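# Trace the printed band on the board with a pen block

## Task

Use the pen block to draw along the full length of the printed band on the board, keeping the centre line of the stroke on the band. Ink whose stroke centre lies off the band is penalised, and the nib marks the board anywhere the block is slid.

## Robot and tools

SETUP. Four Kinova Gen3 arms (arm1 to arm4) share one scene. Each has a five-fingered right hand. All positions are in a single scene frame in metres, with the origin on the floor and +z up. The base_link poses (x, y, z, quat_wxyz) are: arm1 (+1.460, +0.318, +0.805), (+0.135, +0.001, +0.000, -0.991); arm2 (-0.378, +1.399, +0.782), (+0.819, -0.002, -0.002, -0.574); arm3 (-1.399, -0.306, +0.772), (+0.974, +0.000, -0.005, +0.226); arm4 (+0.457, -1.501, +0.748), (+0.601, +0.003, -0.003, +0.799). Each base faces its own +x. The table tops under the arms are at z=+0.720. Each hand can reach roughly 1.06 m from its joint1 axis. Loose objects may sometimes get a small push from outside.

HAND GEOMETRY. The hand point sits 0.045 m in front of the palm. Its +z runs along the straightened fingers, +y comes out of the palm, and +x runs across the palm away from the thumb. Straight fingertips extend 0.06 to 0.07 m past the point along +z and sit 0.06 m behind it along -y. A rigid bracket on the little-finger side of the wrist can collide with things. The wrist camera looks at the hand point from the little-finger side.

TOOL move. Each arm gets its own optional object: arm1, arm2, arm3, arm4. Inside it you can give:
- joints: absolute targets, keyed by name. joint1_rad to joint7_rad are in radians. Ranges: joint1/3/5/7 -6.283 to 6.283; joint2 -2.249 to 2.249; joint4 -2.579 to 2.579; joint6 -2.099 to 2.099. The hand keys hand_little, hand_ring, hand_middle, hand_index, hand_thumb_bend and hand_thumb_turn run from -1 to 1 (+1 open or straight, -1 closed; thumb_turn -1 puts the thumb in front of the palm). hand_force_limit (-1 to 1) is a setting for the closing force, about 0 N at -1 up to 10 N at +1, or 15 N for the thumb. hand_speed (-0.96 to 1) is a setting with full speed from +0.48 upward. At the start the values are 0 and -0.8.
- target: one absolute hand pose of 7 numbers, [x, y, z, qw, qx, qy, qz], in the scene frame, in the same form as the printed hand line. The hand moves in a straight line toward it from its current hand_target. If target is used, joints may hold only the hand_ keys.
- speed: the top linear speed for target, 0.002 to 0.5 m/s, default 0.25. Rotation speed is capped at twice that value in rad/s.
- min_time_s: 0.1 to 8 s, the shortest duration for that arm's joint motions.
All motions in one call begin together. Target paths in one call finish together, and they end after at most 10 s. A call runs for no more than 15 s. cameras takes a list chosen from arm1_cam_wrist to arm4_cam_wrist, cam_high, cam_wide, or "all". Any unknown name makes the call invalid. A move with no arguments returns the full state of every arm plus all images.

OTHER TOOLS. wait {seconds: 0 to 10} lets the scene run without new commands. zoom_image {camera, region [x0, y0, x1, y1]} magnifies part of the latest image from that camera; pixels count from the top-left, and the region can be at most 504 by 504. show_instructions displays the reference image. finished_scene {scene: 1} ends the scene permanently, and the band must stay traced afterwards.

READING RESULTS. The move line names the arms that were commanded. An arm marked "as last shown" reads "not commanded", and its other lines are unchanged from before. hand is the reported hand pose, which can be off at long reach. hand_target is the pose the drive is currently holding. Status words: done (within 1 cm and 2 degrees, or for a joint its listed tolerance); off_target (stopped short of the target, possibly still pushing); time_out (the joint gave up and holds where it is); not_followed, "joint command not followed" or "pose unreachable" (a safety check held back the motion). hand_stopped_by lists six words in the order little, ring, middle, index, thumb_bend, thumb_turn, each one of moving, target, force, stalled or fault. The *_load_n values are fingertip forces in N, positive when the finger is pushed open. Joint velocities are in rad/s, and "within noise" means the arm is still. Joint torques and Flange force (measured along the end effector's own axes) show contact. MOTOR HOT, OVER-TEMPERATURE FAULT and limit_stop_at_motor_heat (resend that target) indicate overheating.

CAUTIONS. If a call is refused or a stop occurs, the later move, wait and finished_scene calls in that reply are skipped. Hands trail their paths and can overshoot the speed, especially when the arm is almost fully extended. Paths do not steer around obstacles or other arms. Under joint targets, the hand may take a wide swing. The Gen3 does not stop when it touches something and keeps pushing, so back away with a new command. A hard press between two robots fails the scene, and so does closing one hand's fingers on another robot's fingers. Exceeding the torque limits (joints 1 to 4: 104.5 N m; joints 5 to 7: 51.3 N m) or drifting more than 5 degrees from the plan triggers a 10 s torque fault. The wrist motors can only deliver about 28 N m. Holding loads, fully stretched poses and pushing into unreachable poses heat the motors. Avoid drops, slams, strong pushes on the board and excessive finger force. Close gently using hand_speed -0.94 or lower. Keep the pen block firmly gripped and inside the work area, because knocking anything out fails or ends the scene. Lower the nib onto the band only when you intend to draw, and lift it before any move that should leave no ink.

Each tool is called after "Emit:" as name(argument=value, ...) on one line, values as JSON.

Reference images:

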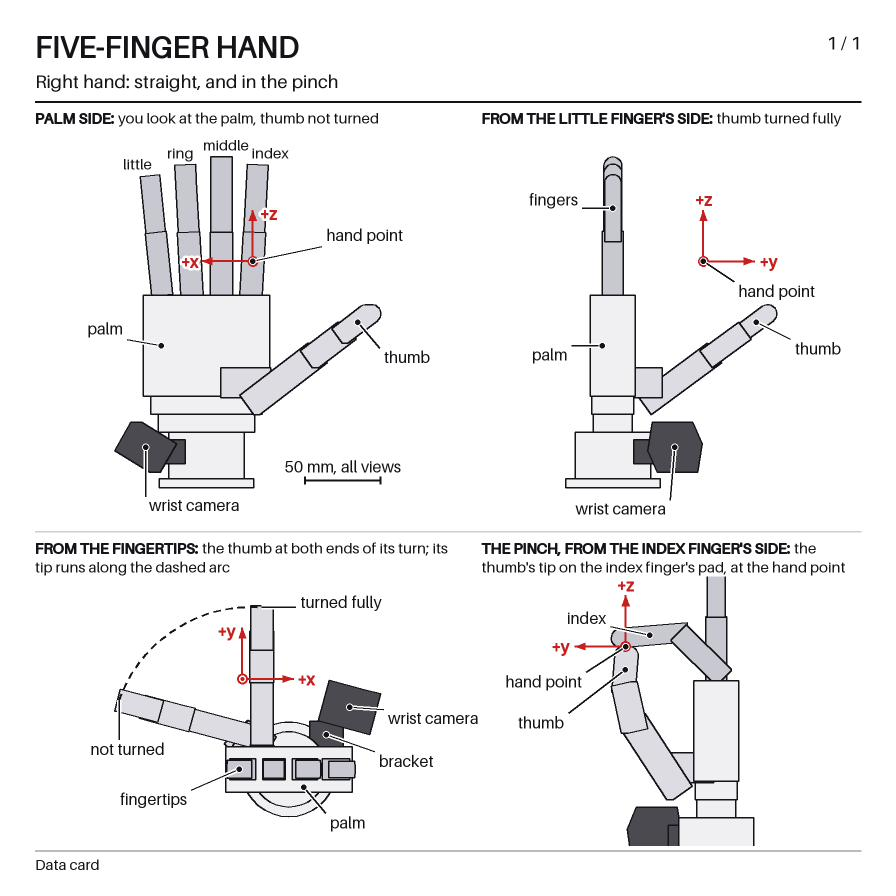

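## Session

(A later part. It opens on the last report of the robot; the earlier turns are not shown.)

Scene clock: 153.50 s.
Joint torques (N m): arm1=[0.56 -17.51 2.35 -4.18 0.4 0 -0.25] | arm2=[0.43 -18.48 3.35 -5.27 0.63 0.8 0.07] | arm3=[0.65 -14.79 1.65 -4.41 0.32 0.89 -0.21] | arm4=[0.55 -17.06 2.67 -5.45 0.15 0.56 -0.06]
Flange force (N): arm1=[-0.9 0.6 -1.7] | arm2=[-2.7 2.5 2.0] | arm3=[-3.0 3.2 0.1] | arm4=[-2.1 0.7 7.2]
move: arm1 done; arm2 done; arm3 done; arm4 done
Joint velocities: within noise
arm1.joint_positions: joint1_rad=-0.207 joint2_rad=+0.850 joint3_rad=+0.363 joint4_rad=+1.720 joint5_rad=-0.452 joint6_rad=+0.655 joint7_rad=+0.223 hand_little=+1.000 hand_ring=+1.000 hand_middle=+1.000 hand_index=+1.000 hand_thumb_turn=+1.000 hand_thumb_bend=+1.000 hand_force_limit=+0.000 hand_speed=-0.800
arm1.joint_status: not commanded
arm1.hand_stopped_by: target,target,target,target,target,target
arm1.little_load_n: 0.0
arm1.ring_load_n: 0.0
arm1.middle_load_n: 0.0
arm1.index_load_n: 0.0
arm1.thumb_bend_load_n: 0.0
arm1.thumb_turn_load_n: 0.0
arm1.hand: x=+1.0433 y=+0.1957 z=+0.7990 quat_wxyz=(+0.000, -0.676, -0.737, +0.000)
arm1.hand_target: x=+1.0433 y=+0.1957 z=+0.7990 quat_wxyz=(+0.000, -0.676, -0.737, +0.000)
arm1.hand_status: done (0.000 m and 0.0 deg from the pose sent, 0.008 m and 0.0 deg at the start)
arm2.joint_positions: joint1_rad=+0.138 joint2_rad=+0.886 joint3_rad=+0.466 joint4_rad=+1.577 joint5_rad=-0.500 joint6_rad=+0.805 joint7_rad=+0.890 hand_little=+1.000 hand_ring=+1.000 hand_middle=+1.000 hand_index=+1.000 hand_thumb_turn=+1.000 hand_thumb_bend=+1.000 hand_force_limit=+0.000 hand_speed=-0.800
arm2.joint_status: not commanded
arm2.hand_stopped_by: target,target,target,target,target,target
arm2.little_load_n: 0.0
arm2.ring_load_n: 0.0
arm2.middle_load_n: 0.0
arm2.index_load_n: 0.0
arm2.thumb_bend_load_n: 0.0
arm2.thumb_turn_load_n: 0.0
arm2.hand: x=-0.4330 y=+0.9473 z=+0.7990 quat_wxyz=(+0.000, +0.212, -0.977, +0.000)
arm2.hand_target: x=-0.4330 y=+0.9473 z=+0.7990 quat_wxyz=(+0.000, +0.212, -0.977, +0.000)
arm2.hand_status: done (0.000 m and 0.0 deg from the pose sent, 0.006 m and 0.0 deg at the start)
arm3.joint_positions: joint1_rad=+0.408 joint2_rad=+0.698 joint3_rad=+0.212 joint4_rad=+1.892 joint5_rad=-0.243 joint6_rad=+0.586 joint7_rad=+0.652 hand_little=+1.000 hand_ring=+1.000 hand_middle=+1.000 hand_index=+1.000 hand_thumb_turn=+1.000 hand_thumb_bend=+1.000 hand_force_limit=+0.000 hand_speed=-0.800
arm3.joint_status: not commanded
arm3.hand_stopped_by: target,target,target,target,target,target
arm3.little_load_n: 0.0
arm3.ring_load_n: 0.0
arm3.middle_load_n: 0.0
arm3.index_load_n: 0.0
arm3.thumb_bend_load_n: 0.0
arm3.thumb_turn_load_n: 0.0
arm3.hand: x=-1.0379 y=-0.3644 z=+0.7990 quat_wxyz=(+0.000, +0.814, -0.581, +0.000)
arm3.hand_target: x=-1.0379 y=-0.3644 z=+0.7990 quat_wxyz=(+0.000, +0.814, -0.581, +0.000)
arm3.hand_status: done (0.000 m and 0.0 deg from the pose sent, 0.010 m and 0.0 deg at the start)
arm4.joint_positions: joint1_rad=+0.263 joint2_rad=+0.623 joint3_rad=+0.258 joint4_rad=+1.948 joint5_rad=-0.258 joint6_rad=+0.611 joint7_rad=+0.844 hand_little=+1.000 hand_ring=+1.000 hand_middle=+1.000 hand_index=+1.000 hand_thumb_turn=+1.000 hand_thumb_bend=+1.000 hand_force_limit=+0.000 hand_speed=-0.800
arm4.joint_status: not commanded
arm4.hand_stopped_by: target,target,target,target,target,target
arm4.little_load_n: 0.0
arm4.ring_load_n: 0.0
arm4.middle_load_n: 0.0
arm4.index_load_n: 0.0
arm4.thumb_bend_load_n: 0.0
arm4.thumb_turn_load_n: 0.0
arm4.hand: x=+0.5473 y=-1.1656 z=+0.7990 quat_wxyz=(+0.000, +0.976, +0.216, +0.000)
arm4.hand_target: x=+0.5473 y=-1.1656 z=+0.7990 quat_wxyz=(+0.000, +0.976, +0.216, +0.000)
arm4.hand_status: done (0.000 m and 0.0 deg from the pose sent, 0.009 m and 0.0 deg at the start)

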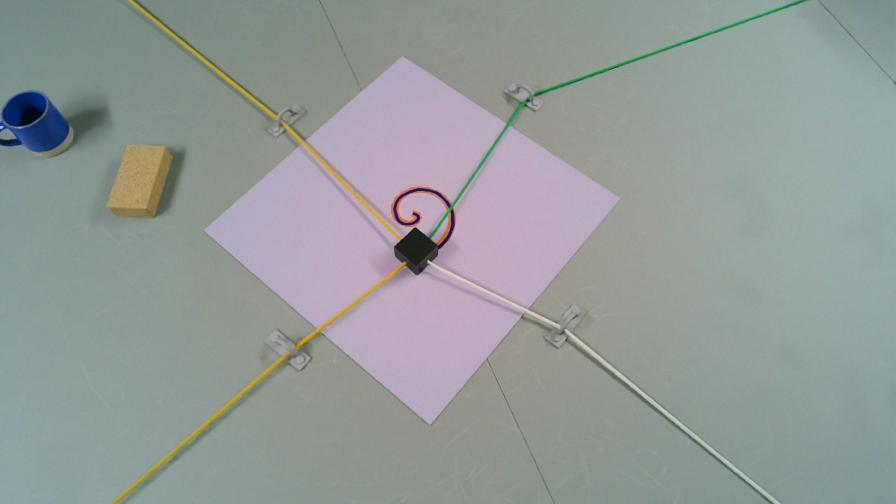

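Emit:
move(arm1={"target": [1.03832, 0.19556, 0.799, 0, 0.6756, 0.7373, 0], "speed": 0.02}, arm2={"target": [-0.43081, 0.94281, 0.799, 0, -0.2122, 0.9772, 0], "speed": 0.02}, arm3={"target": [-1.03322, -0.36253, 0.799, 0, -0.8141, 0.5807, 0], "speed": 0.02}, arm4={"target": [0.54525, -1.16100, 0.799, 0, 0.9763, 0.2164, 0], "speed": 0.02}, cameras=["all"])

Emit:
zoom_image(camera="cam_high", region=[370, 195, 460, 285])

Scene clock: 156.10 s.
Joint torques (N m): arm1=[0.64 -17.77 2.48 -4.38 0.43 -0.05 -0.25] | arm2=[0.2 -18.71 3.03 -5.77 0.33 0.53 0.03] | arm3=[0.34 -15.26 1.28 -5.42 0.02 0.34 -0.25] | arm4=[0.34 -17.49 2.63 -5.8 0.01 0.44 -0.12]
Flange force (N): arm1=[-1.0 1.0 -1.5] | arm2=[-2.6 3.5 1.3] | arm3=[-3.0 5.0 -0.5] | arm4=[-1.8 1.4 7.6]
move: arm1 done; arm2 done; arm3 done; arm4 done
Joint velocities: within noise
arm1.joint_positions: joint1_rad=-0.205 joint2_rad=+0.857 joint3_rad=+0.365 joint4_rad=+1.702 joint5_rad=-0.451 joint6_rad=+0.666 joint7_rad=+0.220 hand_little=+1.000 hand_ring=+1.000 hand_middle=+1.000 hand_index=+1.000 hand_thumb_turn=+1.000 hand_thumb_bend=+1.000 hand_force_limit=+0.000 hand_speed=-0.800
arm1.joint_status: not commanded
arm1.hand_stopped_by: target,target,target,target,target,target
arm1.little_load_n: 0.0
arm1.ring_load_n: 0.0
arm1.middle_load_n: 0.0
arm1.index_load_n: 0.0
arm1.thumb_bend_load_n: 0.0
arm1.thumb_turn_load_n: 0.0
arm1.hand: x=+1.0383 y=+0.1956 z=+0.7990 quat_wxyz=(+0.000, -0.676, -0.737, +0.000)
arm1.hand_target: x=+1.0383 y=+0.1956 z=+0.7990 quat_wxyz=(+0.000, -0.676, -0.737, +0.000)
arm1.hand_status: done (0.000 m and 0.0 deg from the pose sent, 0.005 m and 0.0 deg at the start)
arm2.joint_positions: joint1_rad=+0.135 joint2_rad=+0.893 joint3_rad=+0.467 joint4_rad=+1.560 joint5_rad=-0.500 joint6_rad=+0.815 joint7_rad=+0.882 hand_little=+1.000 hand_ring=+1.000 hand_middle=+1.000 hand_index=+1.000 hand_thumb_turn=+1.000 hand_thumb_bend=+1.000 hand_force_limit=+0.000 hand_speed=-0.800
arm2.joint_status: not commanded
arm2.hand_stopped_by: target,target,target,target,target,target
arm2.little_load_n: 0.0
arm2.ring_load_n: 0.0
arm2.middle_load_n: 0.0
arm2.index_load_n: 0.0
arm2.thumb_bend_load_n: 0.0
arm2.thumb_turn_load_n: 0.0
arm2.hand: x=-0.4308 y=+0.9428 z=+0.7990 quat_wxyz=(+0.000, +0.212, -0.977, +0.000)
arm2.hand_target: x=-0.4308 y=+0.9428 z=+0.7990 quat_wxyz=(+0.000, +0.212, -0.977, +0.000)
arm2.hand_status: done (0.000 m and 0.0 deg from the pose sent, 0.005 m and 0.0 deg at the start)
arm3.joint_positions: joint1_rad=+0.402 joint2_rad=+0.704 joint3_rad=+0.213 joint4_rad=+1.877 joint5_rad=-0.243 joint6_rad=+0.595 joint7_rad=+0.646 hand_little=+1.000 hand_ring=+1.000 hand_middle=+1.000 hand_index=+1.000 hand_thumb_turn=+1.000 hand_thumb_bend=+1.000 hand_force_limit=+0.000 hand_speed=-0.800
arm3.joint_status: not commanded
arm3.hand_stopped_by: target,target,target,target,target,target
arm3.little_load_n: 0.0
arm3.ring_load_n: 0.0
arm3.middle_load_n: 0.0
arm3.index_load_n: 0.0
arm3.thumb_bend_load_n: 0.0
arm3.thumb_turn_load_n: 0.0
arm3.hand: x=-1.0332 y=-0.3625 z=+0.7990 quat_wxyz=(+0.000, +0.814, -0.581, +0.000)
arm3.hand_target: x=-1.0332 y=-0.3625 z=+0.7990 quat_wxyz=(+0.000, +0.814, -0.581, +0.000)
arm3.hand_status: done (0.000 m and 0.0 deg from the pose sent, 0.005 m and 0.0 deg at the start)
arm4.joint_positions: joint1_rad=+0.257 joint2_rad=+0.629 joint3_rad=+0.259 joint4_rad=+1.934 joint5_rad=-0.258 joint6_rad=+0.619 joint7_rad=+0.837 hand_little=+1.000 hand_ring=+1.000 hand_middle=+1.000 hand_index=+1.000 hand_thumb_turn=+1.000 hand_thumb_bend=+1.000 hand_force_limit=+0.000 hand_speed=-0.800
arm4.joint_status: not commanded
arm4.hand_stopped_by: target,target,target,target,target,target
arm4.little_load_n: 0.0
arm4.ring_load_n: 0.0
arm4.middle_load_n: 0.0
arm4.index_load_n: 0.0
arm4.thumb_bend_load_n: 0.0
arm4.thumb_turn_load_n: 0.0
arm4.hand: x=+0.5452 y=-1.1610 z=+0.7990 quat_wxyz=(+0.000, +0.976, +0.216, +0.000)
arm4.hand_target: x=+0.5452 y=-1.1610 z=+0.7990 quat_wxyz=(+0.000, +0.976, +0.216, +0.000)
arm4.hand_status: done (0.000 m and 0.0 deg from the pose sent, 0.005 m and 0.0 deg at the start)
pictures: arm1_cam_wrist, arm2_cam_wrist, arm3_cam_wrist, arm4_cam_wrist, cam_high, cam_wide

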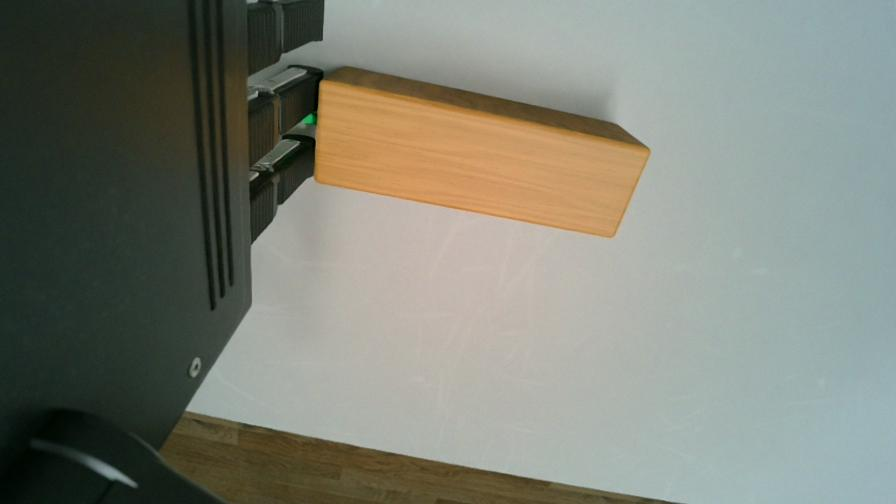

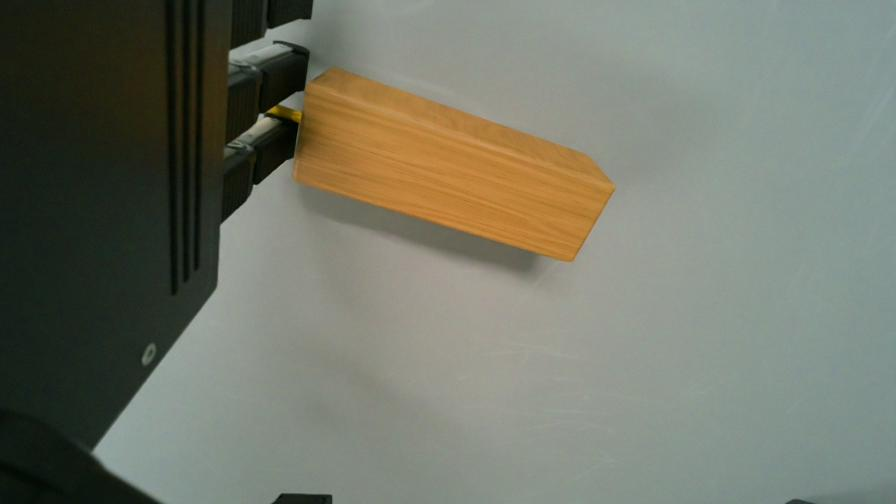

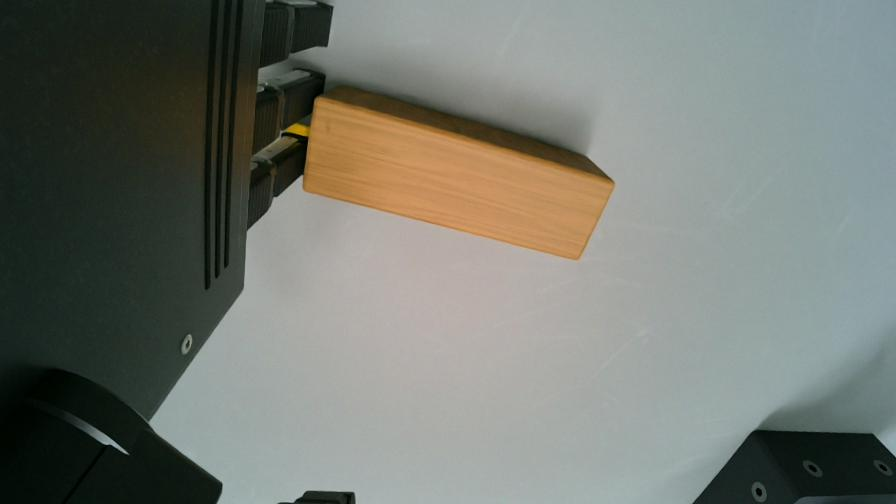

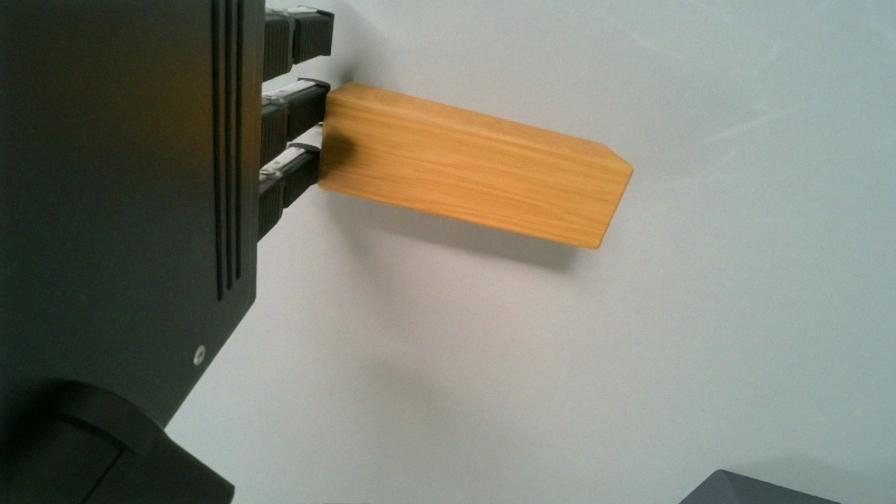

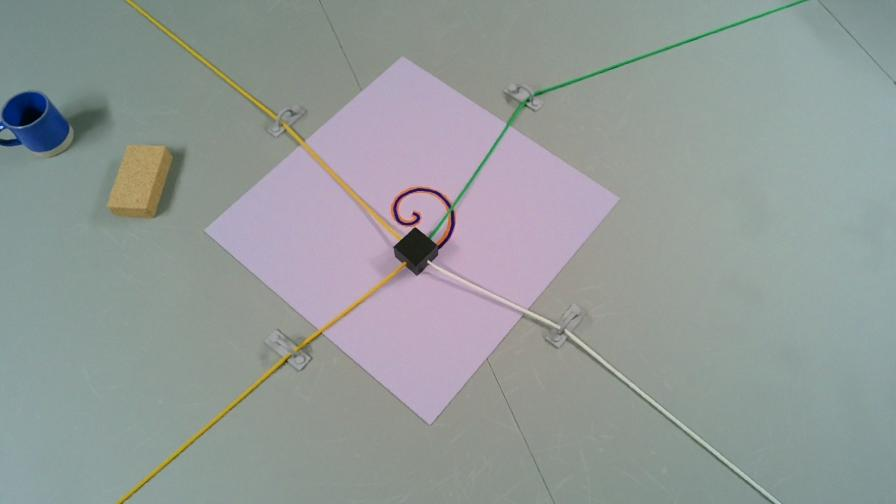

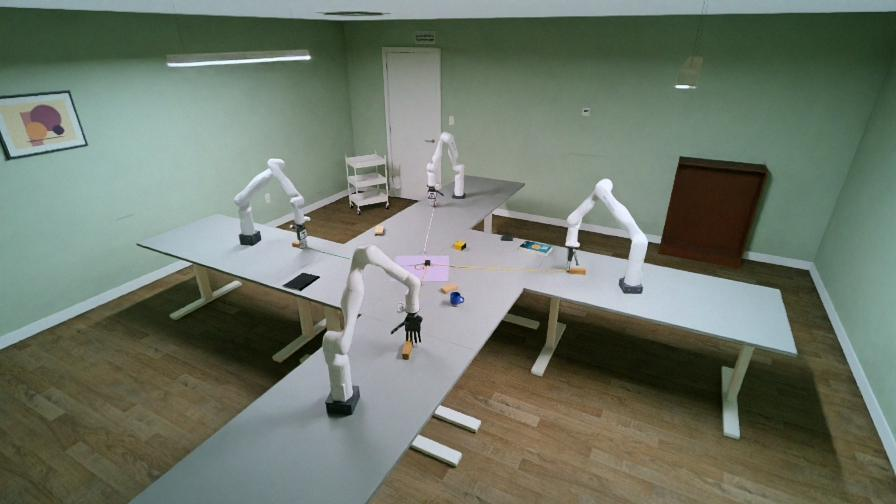

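Scaled by 5.600 from the camera's image (finer frame: 1280x720).

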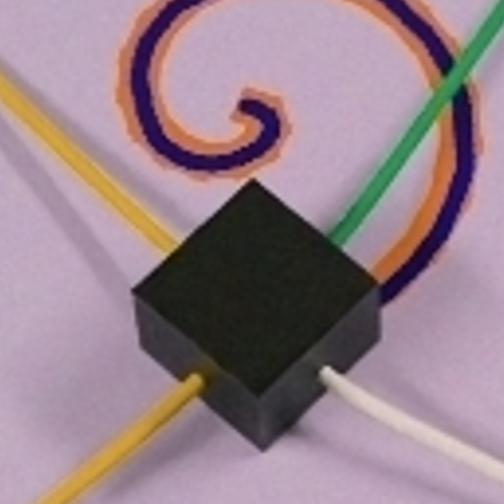

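Emit:
move(arm1={"target": [1.03832, 0.19556, 0.87, 0, 0.6756, 0.7373, 0], "speed": 0.05}, arm2={"target": [-0.43081, 0.94281, 0.87, 0, -0.2122, 0.9772, 0], "speed": 0.05}, arm3={"target": [-1.03322, -0.36253, 0.87, 0, -0.8141, 0.5807, 0], "speed": 0.05}, arm4={"target": [0.54525, -1.16100, 0.87, 0, 0.9763, 0.2164, 0], "speed": 0.05}, cameras=["all"])

Emit:
zoom_image(camera="cam_high", region=[370, 195, 460, 285])

Scene clock: 158.37 s.
Joint torques (N m): arm1=[0.62 -16.99 2.58 -5.38 0.41 -0.06 -0.26] | arm2=[0.22 -18.03 3.04 -6.7 0.33 0.52 0.03] | arm3=[0.32 -14.27 1.32 -6.54 0.04 0.3 -0.24] | arm4=[0.36 -16.43 2.55 -7.13 -0.02 0.41 -0.09]
Flange force (N): arm1=[-0.8 1.0 -1.2] | arm2=[-2.8 3.6 2.0] | arm3=[-2.8 5.0 0.3] | arm4=[-1.3 0.4 7.3]
move: arm1 done; arm2 done; arm3 done; arm4 done
Joint velocities: within noise
arm1.joint_positions: joint1_rad=-0.245 joint2_rad=+0.734 joint3_rad=+0.431 joint4_rad=+1.667 joint5_rad=-0.390 joint6_rad=+0.826 joint7_rad=+0.172 hand_little=+1.000 hand_ring=+1.000 hand_middle=+1.000 hand_index=+1.000 hand_thumb_turn=+1.000 hand_thumb_bend=+1.000 hand_force_limit=+0.000 hand_speed=-0.800
arm1.joint_status: not commanded
arm1.hand_stopped_by: target,target,target,target,target,target
arm1.little_load_n: 0.0
arm1.ring_load_n: 0.0
arm1.middle_load_n: 0.0
arm1.index_load_n: 0.0
arm1.thumb_bend_load_n: 0.0
arm1.thumb_turn_load_n: 0.0
arm1.hand: x=+1.0383 y=+0.1956 z=+0.8700 quat_wxyz=(+0.000, -0.676, -0.737, +0.000)
arm1.hand_target: x=+1.0383 y=+0.1956 z=+0.8700 quat_wxyz=(+0.000, -0.676, -0.737, +0.000)
arm1.hand_status: done (0.000 m and 0.0 deg from the pose sent, 0.071 m and 0.0 deg at the start)
arm2.joint_positions: joint1_rad=+0.105 joint2_rad=+0.786 joint3_rad=+0.525 joint4_rad=+1.513 joint5_rad=-0.442 joint6_rad=+0.969 joint7_rad=+0.836 hand_little=+1.000 hand_ring=+1.000 hand_middle=+1.000 hand_index=+1.000 hand_thumb_turn=+1.000 hand_thumb_bend=+1.000 hand_force_limit=+0.000 hand_speed=-0.800
arm2.joint_status: not commanded
arm2.hand_stopped_by: target,target,target,target,target,target
arm2.little_load_n: 0.0
arm2.ring_load_n: 0.0
arm2.middle_load_n: 0.0
arm2.index_load_n: 0.0
arm2.thumb_bend_load_n: 0.0
arm2.thumb_turn_load_n: 0.0
arm2.hand: x=-0.4308 y=+0.9428 z=+0.8700 quat_wxyz=(+0.000, +0.212, -0.977, +0.000)
arm2.hand_target: x=-0.4308 y=+0.9428 z=+0.8700 quat_wxyz=(+0.000, +0.212, -0.977, +0.000)
arm2.hand_status: done (0.000 m and 0.0 deg from the pose sent, 0.071 m and 0.0 deg at the start)
arm3.joint_positions: joint1_rad=+0.366 joint2_rad=+0.570 joint3_rad=+0.263 joint4_rad=+1.822 joint5_rad=-0.196 joint6_rad=+0.784 joint7_rad=+0.607 hand_little=+1.000 hand_ring=+1.000 hand_middle=+1.000 hand_index=+1.000 hand_thumb_turn=+1.000 hand_thumb_bend=+1.000 hand_force_limit=+0.000 hand_speed=-0.800
arm3.joint_status: not commanded
arm3.hand_stopped_by: target,target,target,target,target,target
arm3.little_load_n: 0.0
arm3.ring_load_n: 0.0
arm3.middle_load_n: 0.0
arm3.index_load_n: 0.0
arm3.thumb_bend_load_n: -0.5
arm3.thumb_turn_load_n: 0.0
arm3.hand: x=-1.0332 y=-0.3625 z=+0.8700 quat_wxyz=(+0.000, +0.814, -0.581, +0.000)
arm3.hand_target: x=-1.0332 y=-0.3625 z=+0.8700 quat_wxyz=(+0.000, +0.814, -0.581, +0.000)
arm3.hand_status: done (0.000 m and 0.0 deg from the pose sent, 0.071 m and 0.0 deg at the start)
arm4.joint_positions: joint1_rad=+0.213 joint2_rad=+0.495 joint3_rad=+0.315 joint4_rad=+1.866 joint5_rad=-0.199 joint6_rad=+0.820 joint7_rad=+0.787 hand_little=+1.000 hand_ring=+1.000 hand_middle=+1.000 hand_index=+1.000 hand_thumb_turn=+1.000 hand_thumb_bend=+1.000 hand_force_limit=+0.000 hand_speed=-0.800
arm4.joint_status: not commanded
arm4.hand_stopped_by: target,target,target,target,target,target
arm4.little_load_n: 0.0
arm4.ring_load_n: 0.0
arm4.middle_load_n: 0.0
arm4.index_load_n: 0.0
arm4.thumb_bend_load_n: 0.0
arm4.thumb_turn_load_n: 0.0
arm4.hand: x=+0.5453 y=-1.1610 z=+0.8700 quat_wxyz=(+0.000, +0.976, +0.216, +0.000)
arm4.hand_target: x=+0.5453 y=-1.1610 z=+0.8700 quat_wxyz=(+0.000, +0.976, +0.216, +0.000)
arm4.hand_status: done (0.000 m and 0.0 deg from the pose sent, 0.071 m and 0.0 deg at the start)
pictures: arm1_cam_wrist, arm2_cam_wrist, arm3_cam_wrist, arm4_cam_wrist, cam_high, cam_wide

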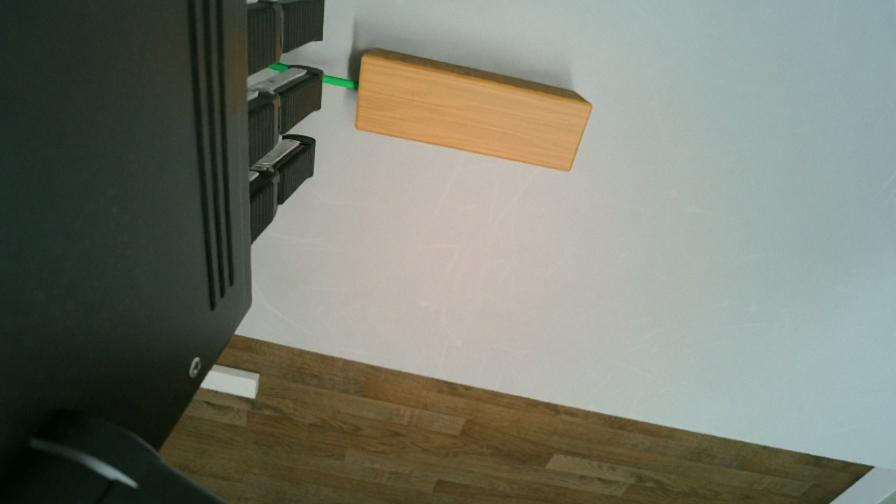

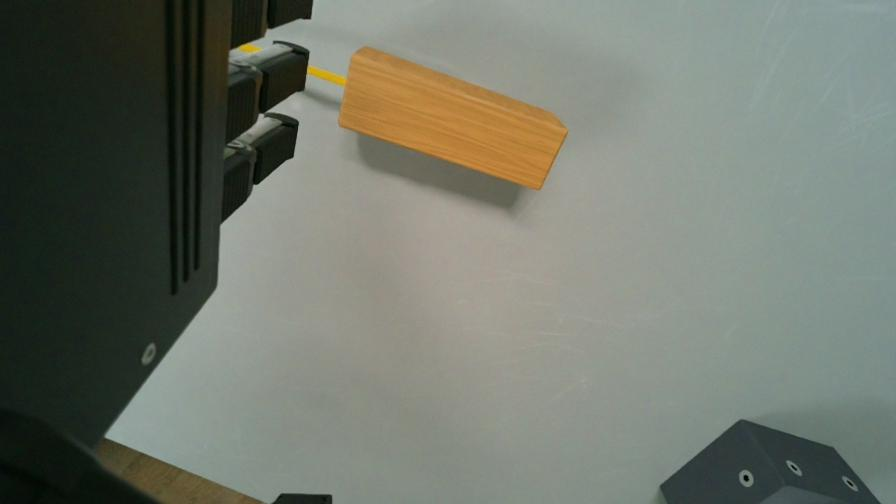

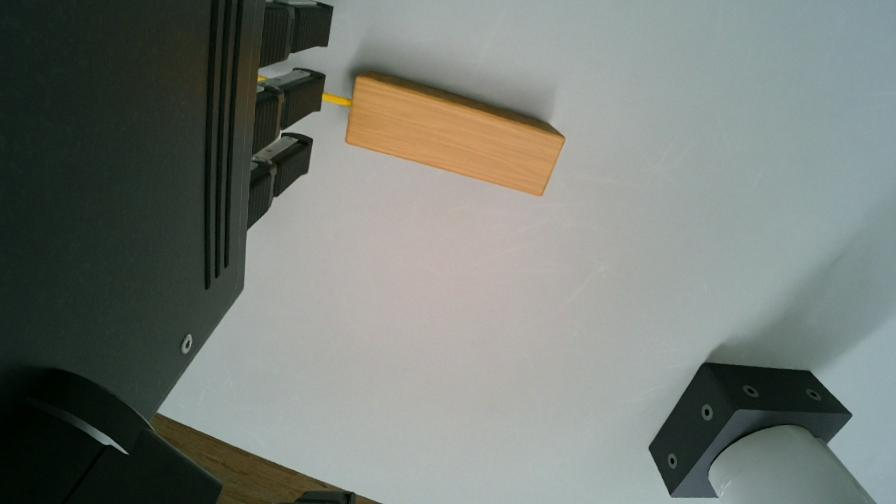

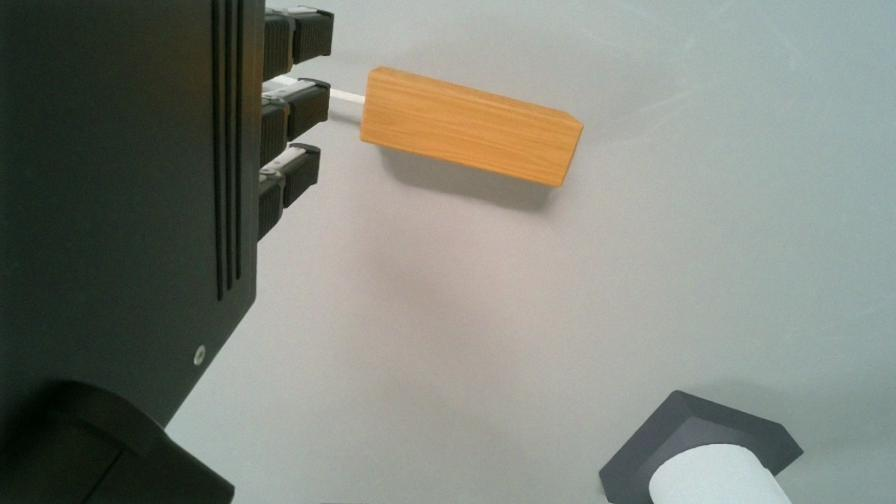

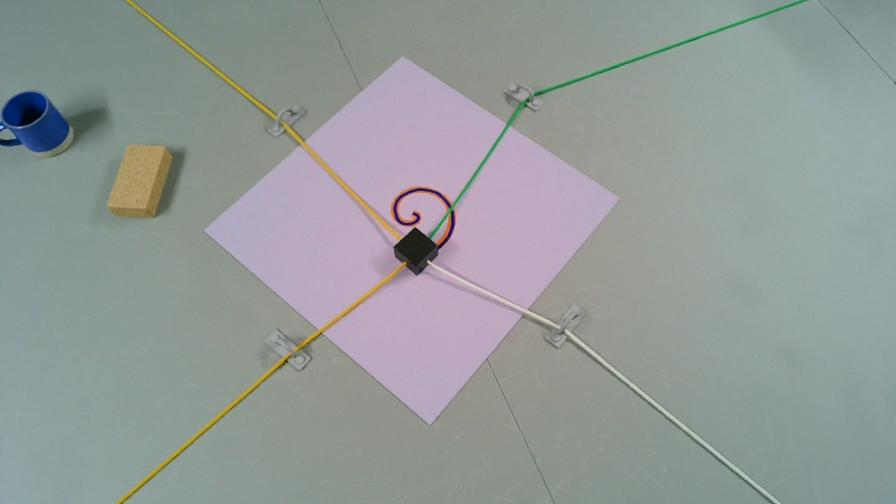

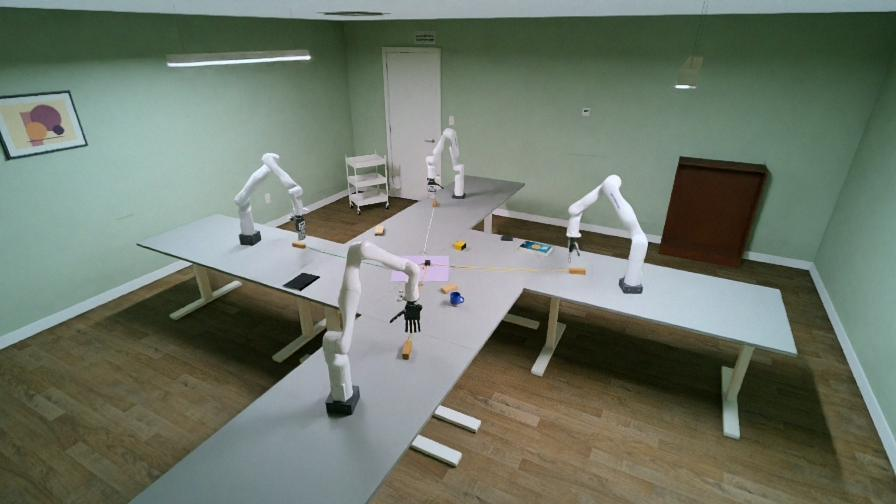

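Scaled by 5.600 from the camera's image (finer frame: 1280x720).

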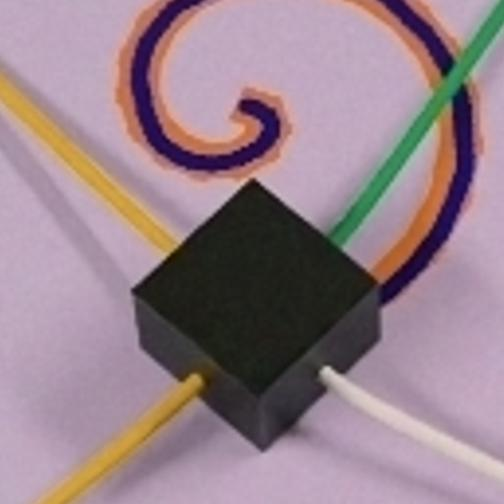

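Emit:
finished_scene()

The scene is finished: the task was done.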